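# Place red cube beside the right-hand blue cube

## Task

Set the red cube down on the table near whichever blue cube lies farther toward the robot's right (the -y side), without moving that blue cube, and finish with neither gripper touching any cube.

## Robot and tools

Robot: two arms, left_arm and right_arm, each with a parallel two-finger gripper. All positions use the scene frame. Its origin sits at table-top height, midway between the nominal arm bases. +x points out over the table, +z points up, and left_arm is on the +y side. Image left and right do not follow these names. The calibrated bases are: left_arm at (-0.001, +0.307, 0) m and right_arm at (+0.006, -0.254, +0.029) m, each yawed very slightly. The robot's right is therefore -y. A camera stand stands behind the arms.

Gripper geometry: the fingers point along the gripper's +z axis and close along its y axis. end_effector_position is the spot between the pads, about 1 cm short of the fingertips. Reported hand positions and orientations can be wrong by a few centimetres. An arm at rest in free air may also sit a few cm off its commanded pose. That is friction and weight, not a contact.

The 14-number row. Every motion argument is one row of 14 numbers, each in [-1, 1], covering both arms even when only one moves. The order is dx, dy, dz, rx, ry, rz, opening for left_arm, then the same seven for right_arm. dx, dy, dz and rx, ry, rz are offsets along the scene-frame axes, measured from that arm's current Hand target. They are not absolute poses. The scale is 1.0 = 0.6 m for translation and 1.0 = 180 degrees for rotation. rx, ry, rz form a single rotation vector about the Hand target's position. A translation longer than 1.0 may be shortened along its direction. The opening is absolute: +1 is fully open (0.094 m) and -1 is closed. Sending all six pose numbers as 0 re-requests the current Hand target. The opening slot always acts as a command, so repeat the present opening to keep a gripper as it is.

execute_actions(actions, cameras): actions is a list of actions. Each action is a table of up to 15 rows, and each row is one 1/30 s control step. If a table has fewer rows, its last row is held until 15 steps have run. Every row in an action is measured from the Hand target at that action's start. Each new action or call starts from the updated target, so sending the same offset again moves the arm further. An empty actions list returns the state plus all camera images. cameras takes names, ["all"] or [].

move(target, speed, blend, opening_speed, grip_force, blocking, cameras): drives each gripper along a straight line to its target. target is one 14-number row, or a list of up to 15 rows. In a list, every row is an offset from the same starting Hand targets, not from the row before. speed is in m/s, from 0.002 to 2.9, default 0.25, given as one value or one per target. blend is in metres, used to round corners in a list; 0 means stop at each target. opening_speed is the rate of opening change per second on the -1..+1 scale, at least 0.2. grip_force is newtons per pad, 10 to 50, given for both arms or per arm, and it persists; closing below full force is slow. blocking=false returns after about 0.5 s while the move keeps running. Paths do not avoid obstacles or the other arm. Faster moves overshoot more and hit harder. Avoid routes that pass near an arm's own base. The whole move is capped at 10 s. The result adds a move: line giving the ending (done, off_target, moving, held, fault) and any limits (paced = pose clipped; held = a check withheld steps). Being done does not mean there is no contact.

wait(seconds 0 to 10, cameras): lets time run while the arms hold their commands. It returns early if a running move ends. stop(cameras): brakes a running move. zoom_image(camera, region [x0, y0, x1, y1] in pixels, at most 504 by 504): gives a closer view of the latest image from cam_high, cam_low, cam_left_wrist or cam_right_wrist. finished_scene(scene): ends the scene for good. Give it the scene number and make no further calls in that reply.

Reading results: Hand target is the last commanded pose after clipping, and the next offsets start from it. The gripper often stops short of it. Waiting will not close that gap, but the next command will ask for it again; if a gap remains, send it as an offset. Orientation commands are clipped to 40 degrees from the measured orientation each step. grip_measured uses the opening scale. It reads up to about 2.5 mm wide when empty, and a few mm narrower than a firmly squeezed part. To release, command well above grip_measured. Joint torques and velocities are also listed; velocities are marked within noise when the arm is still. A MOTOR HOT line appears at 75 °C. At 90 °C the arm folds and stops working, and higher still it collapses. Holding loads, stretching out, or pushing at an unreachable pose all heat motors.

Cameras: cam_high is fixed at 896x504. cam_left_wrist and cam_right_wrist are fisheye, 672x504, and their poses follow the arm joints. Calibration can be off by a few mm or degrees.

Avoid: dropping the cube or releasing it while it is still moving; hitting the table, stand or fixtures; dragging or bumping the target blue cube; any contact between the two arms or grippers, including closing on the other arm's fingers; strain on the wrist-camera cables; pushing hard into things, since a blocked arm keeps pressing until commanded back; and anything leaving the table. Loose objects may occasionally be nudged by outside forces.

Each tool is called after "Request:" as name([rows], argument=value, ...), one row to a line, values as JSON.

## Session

Request:
execute_actions(actions=[])

Request:
zoom_image(camera="cam_high", region=[300, 330, 500, 490])

Request:
zoom_image(camera="cam_high", region=[400, 200, 600, 360])

Scene clock: 0.00 s.
left_arm: end_effector_position=(+0.3883, +0.3417, +0.1113) grip_measured=+1.000 end_effector_quat_wxyz=(+0.619, -0.088, +0.774, +0.099) | right_arm: end_effector_position=(+0.4035, -0.2721, +0.1423) grip_measured=+1.000 end_effector_quat_wxyz=(+0.614, +0.076, +0.780, -0.097)
Joint positions: left_arm=[-0.041 1.582 0.306 1.049 -0.327 -0.028 0.094] | right_arm=[0.124 1.58 0.347 0.988 0.353 0.027 0.094]
Joint velocities: within noise
Joint torques (N m): no reading
Motor temperatures (°C): left_arm=[20 22 24 23 23 22 22] | right_arm=[21 24 25 24 22 23 21]
Heat: left arm: 24 °C; right arm: 25 °C.
Hand target: left_arm +0.3901, +0.3418, +0.1162; +0.625, -0.089, +0.770, +0.098 | right_arm +0.4049, -0.2722, +0.1465; +0.618, +0.078, +0.776, -0.097
Tool commands: left_gripper/opening=+1.0 right_gripper/opening=+1.0
camera_calibration:
cam_left_wrist: T_world_to_cam=[[0.22695, -0.966585, -0.119197, 0.254593], [-0.573642, -0.0337638, -0.81841, 0.363399], [0.787038, 0.254114, -0.562137, -0.212661], [0, 0, 0, 1]] pos_world=[0.318054, 0.312396, 0.208211]
cam_right_wrist: T_world_to_cam=[[-0.275272, -0.960794, -0.0331542, -0.145753], [-0.527921, 0.179894, -0.830023, 0.4209], [0.803445, -0.210979, -0.556743, -0.183145], [0, 0, 0, 1]] pos_world=[0.329227, -0.254395, 0.242559]

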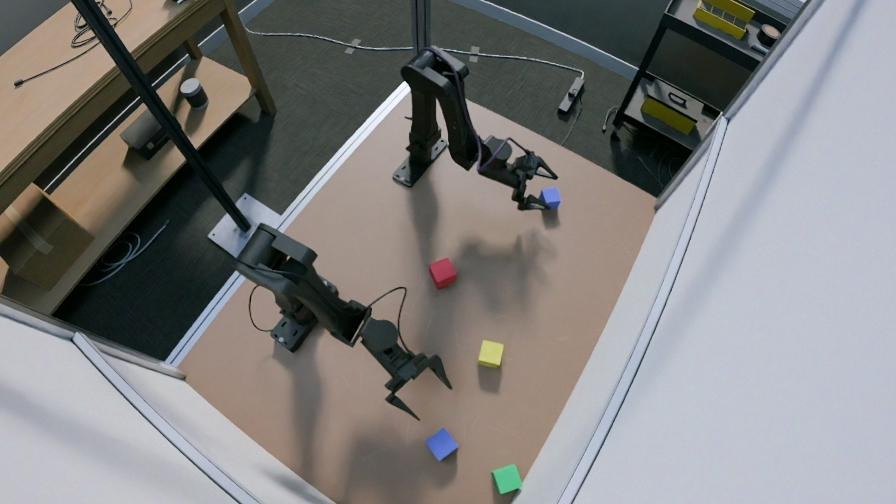

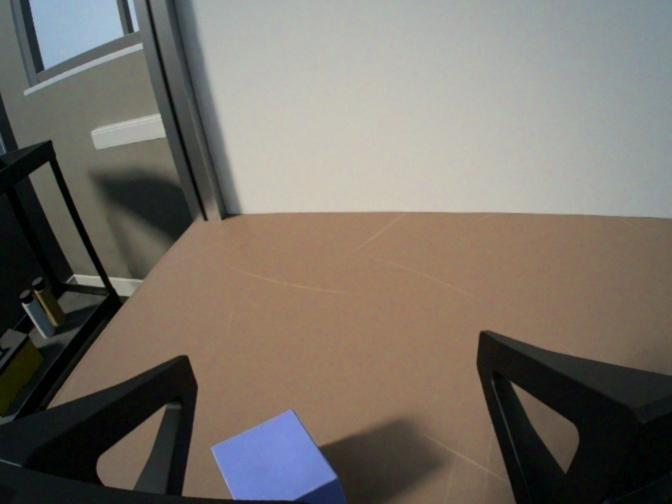

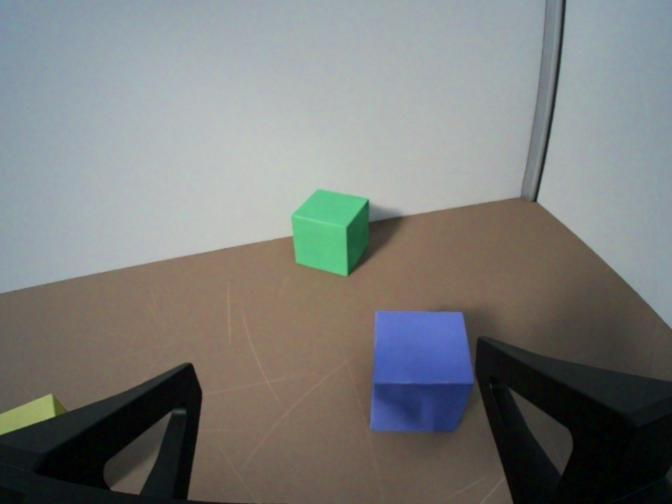

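Scaled by 2.520 from the camera's 896x504 image, which has a finer 1280x720 frame.

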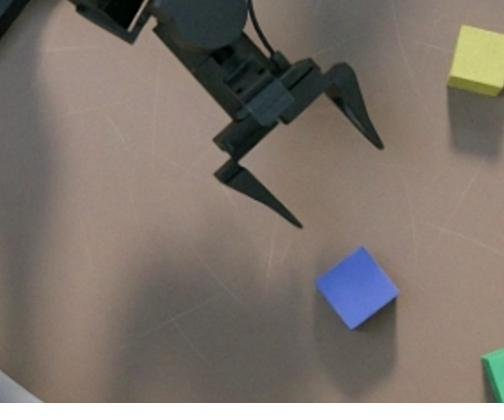

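Scaled by 2.520 from the camera's 896x504 image, which has a finer 1280x720 frame.

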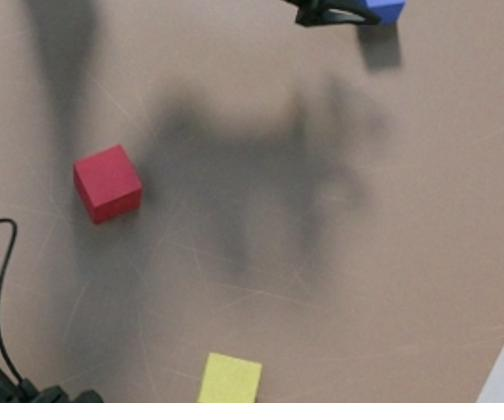

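Request:
move([
  [0,0,0,0,0,0,1,-0.26,0.497,-0.0775,-0.154,0.427,0.3205,1],
  [0,0,0,0,0,0,1,-0.26,0.497,-0.2075,-0.154,0.427,0.3205,0],
  [0,0,0,0,0,0,1,-0.26,0.497,-0.0775,-0.154,0.427,0.3205,0],
  [0,0,0,0,0,0,1,0.006,-0.071,-0.1,0.1362,0.4087,-0.0352,0],
  [0,0,0,0,0,0,1,0.006,-0.071,-0.2175,0.1362,0.4087,-0.0352,1],
  [0,0,0,0,0,0,1,0.006,-0.071,-0.044,0.1362,0.4087,-0.0352,1],
], speed=[0.5,0.25,0.3,0.45,0.15,0.4], blend=[0.02,0,0.03,0.02,0,0], opening_speed=3, cameras=["cam_high","cam_right_wrist"])

Scene clock: 48.87 s.
left_arm: end_effector_position=(+0.3883, +0.3417, +0.1113) grip_measured=+1.000 end_effector_quat_wxyz=(+0.619, -0.088, +0.774, +0.099) | right_arm: end_effector_position=(+0.4064, -0.3171, +0.1135) grip_measured=+0.998 end_effector_quat_wxyz=(-0.007, +0.164, +0.986, +0.000)
Joint positions: left_arm=[-0.041 1.582 0.306 1.049 -0.327 -0.028 0.094] | right_arm=[-0.144 2.114 1.836 -1.306 0 0.171 0.094]
Joint torques (N m): left_arm=[0.02 -6 5.31 2.32 -0.02 0.02] | right_arm=[0.58 -12.49 6.9 0.22 -0.03 0.09]
Motor temperatures (°C): left_arm=[20 23 25 32 23 22 22] | right_arm=[21 27 27 27 22 23 21]
Heat: left arm: 32 °C; right arm: 27 °C.
Hand target: left_arm +0.3901, +0.3418, +0.1162; +0.625, -0.089, +0.770, +0.098 | right_arm +0.4085, -0.3148, +0.1201; +0.000, +0.165, +0.986, +0.001
Off the commanded pose: left_arm 0.005 m, 1 deg | right_arm 0.007 m, 1 deg.
move: done
camera_calibration:
cam_right_wrist: T_world_to_cam=[[-0.414023, -0.910044, 0.020116, -0.122633], [-0.844283, 0.392177, 0.365217, 0.466851], [-0.340253, 0.134225, -0.930705, 0.405696], [0, 0, 0, 1]] pos_world=[0.48142, -0.349144, 0.209548]
Images, in order (width x height): cam_high 896x504, cam_right_wrist 672x504.

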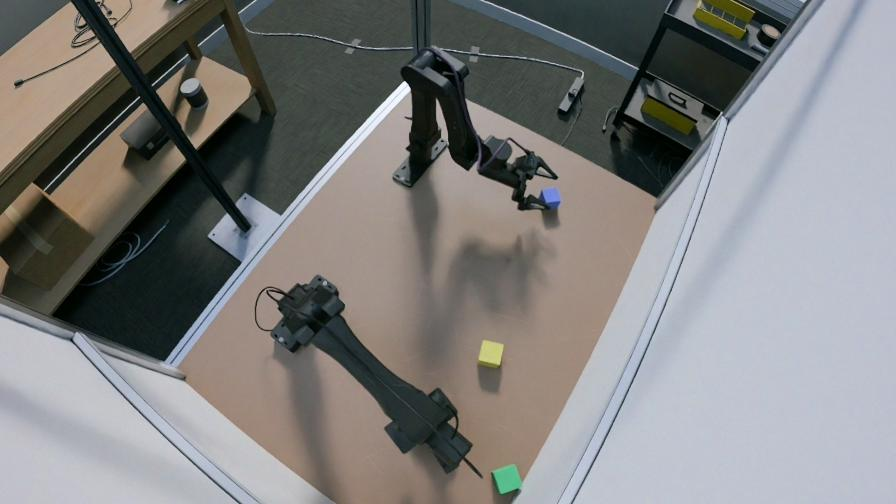

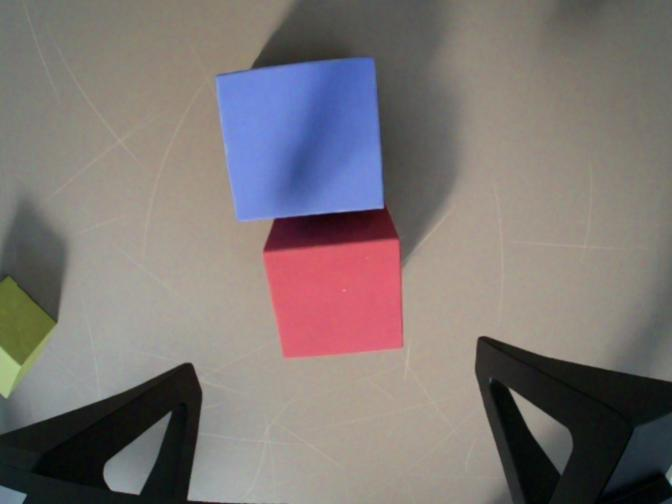

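Request:
finished_scene(scene=3)

The scene is finished: the task was done.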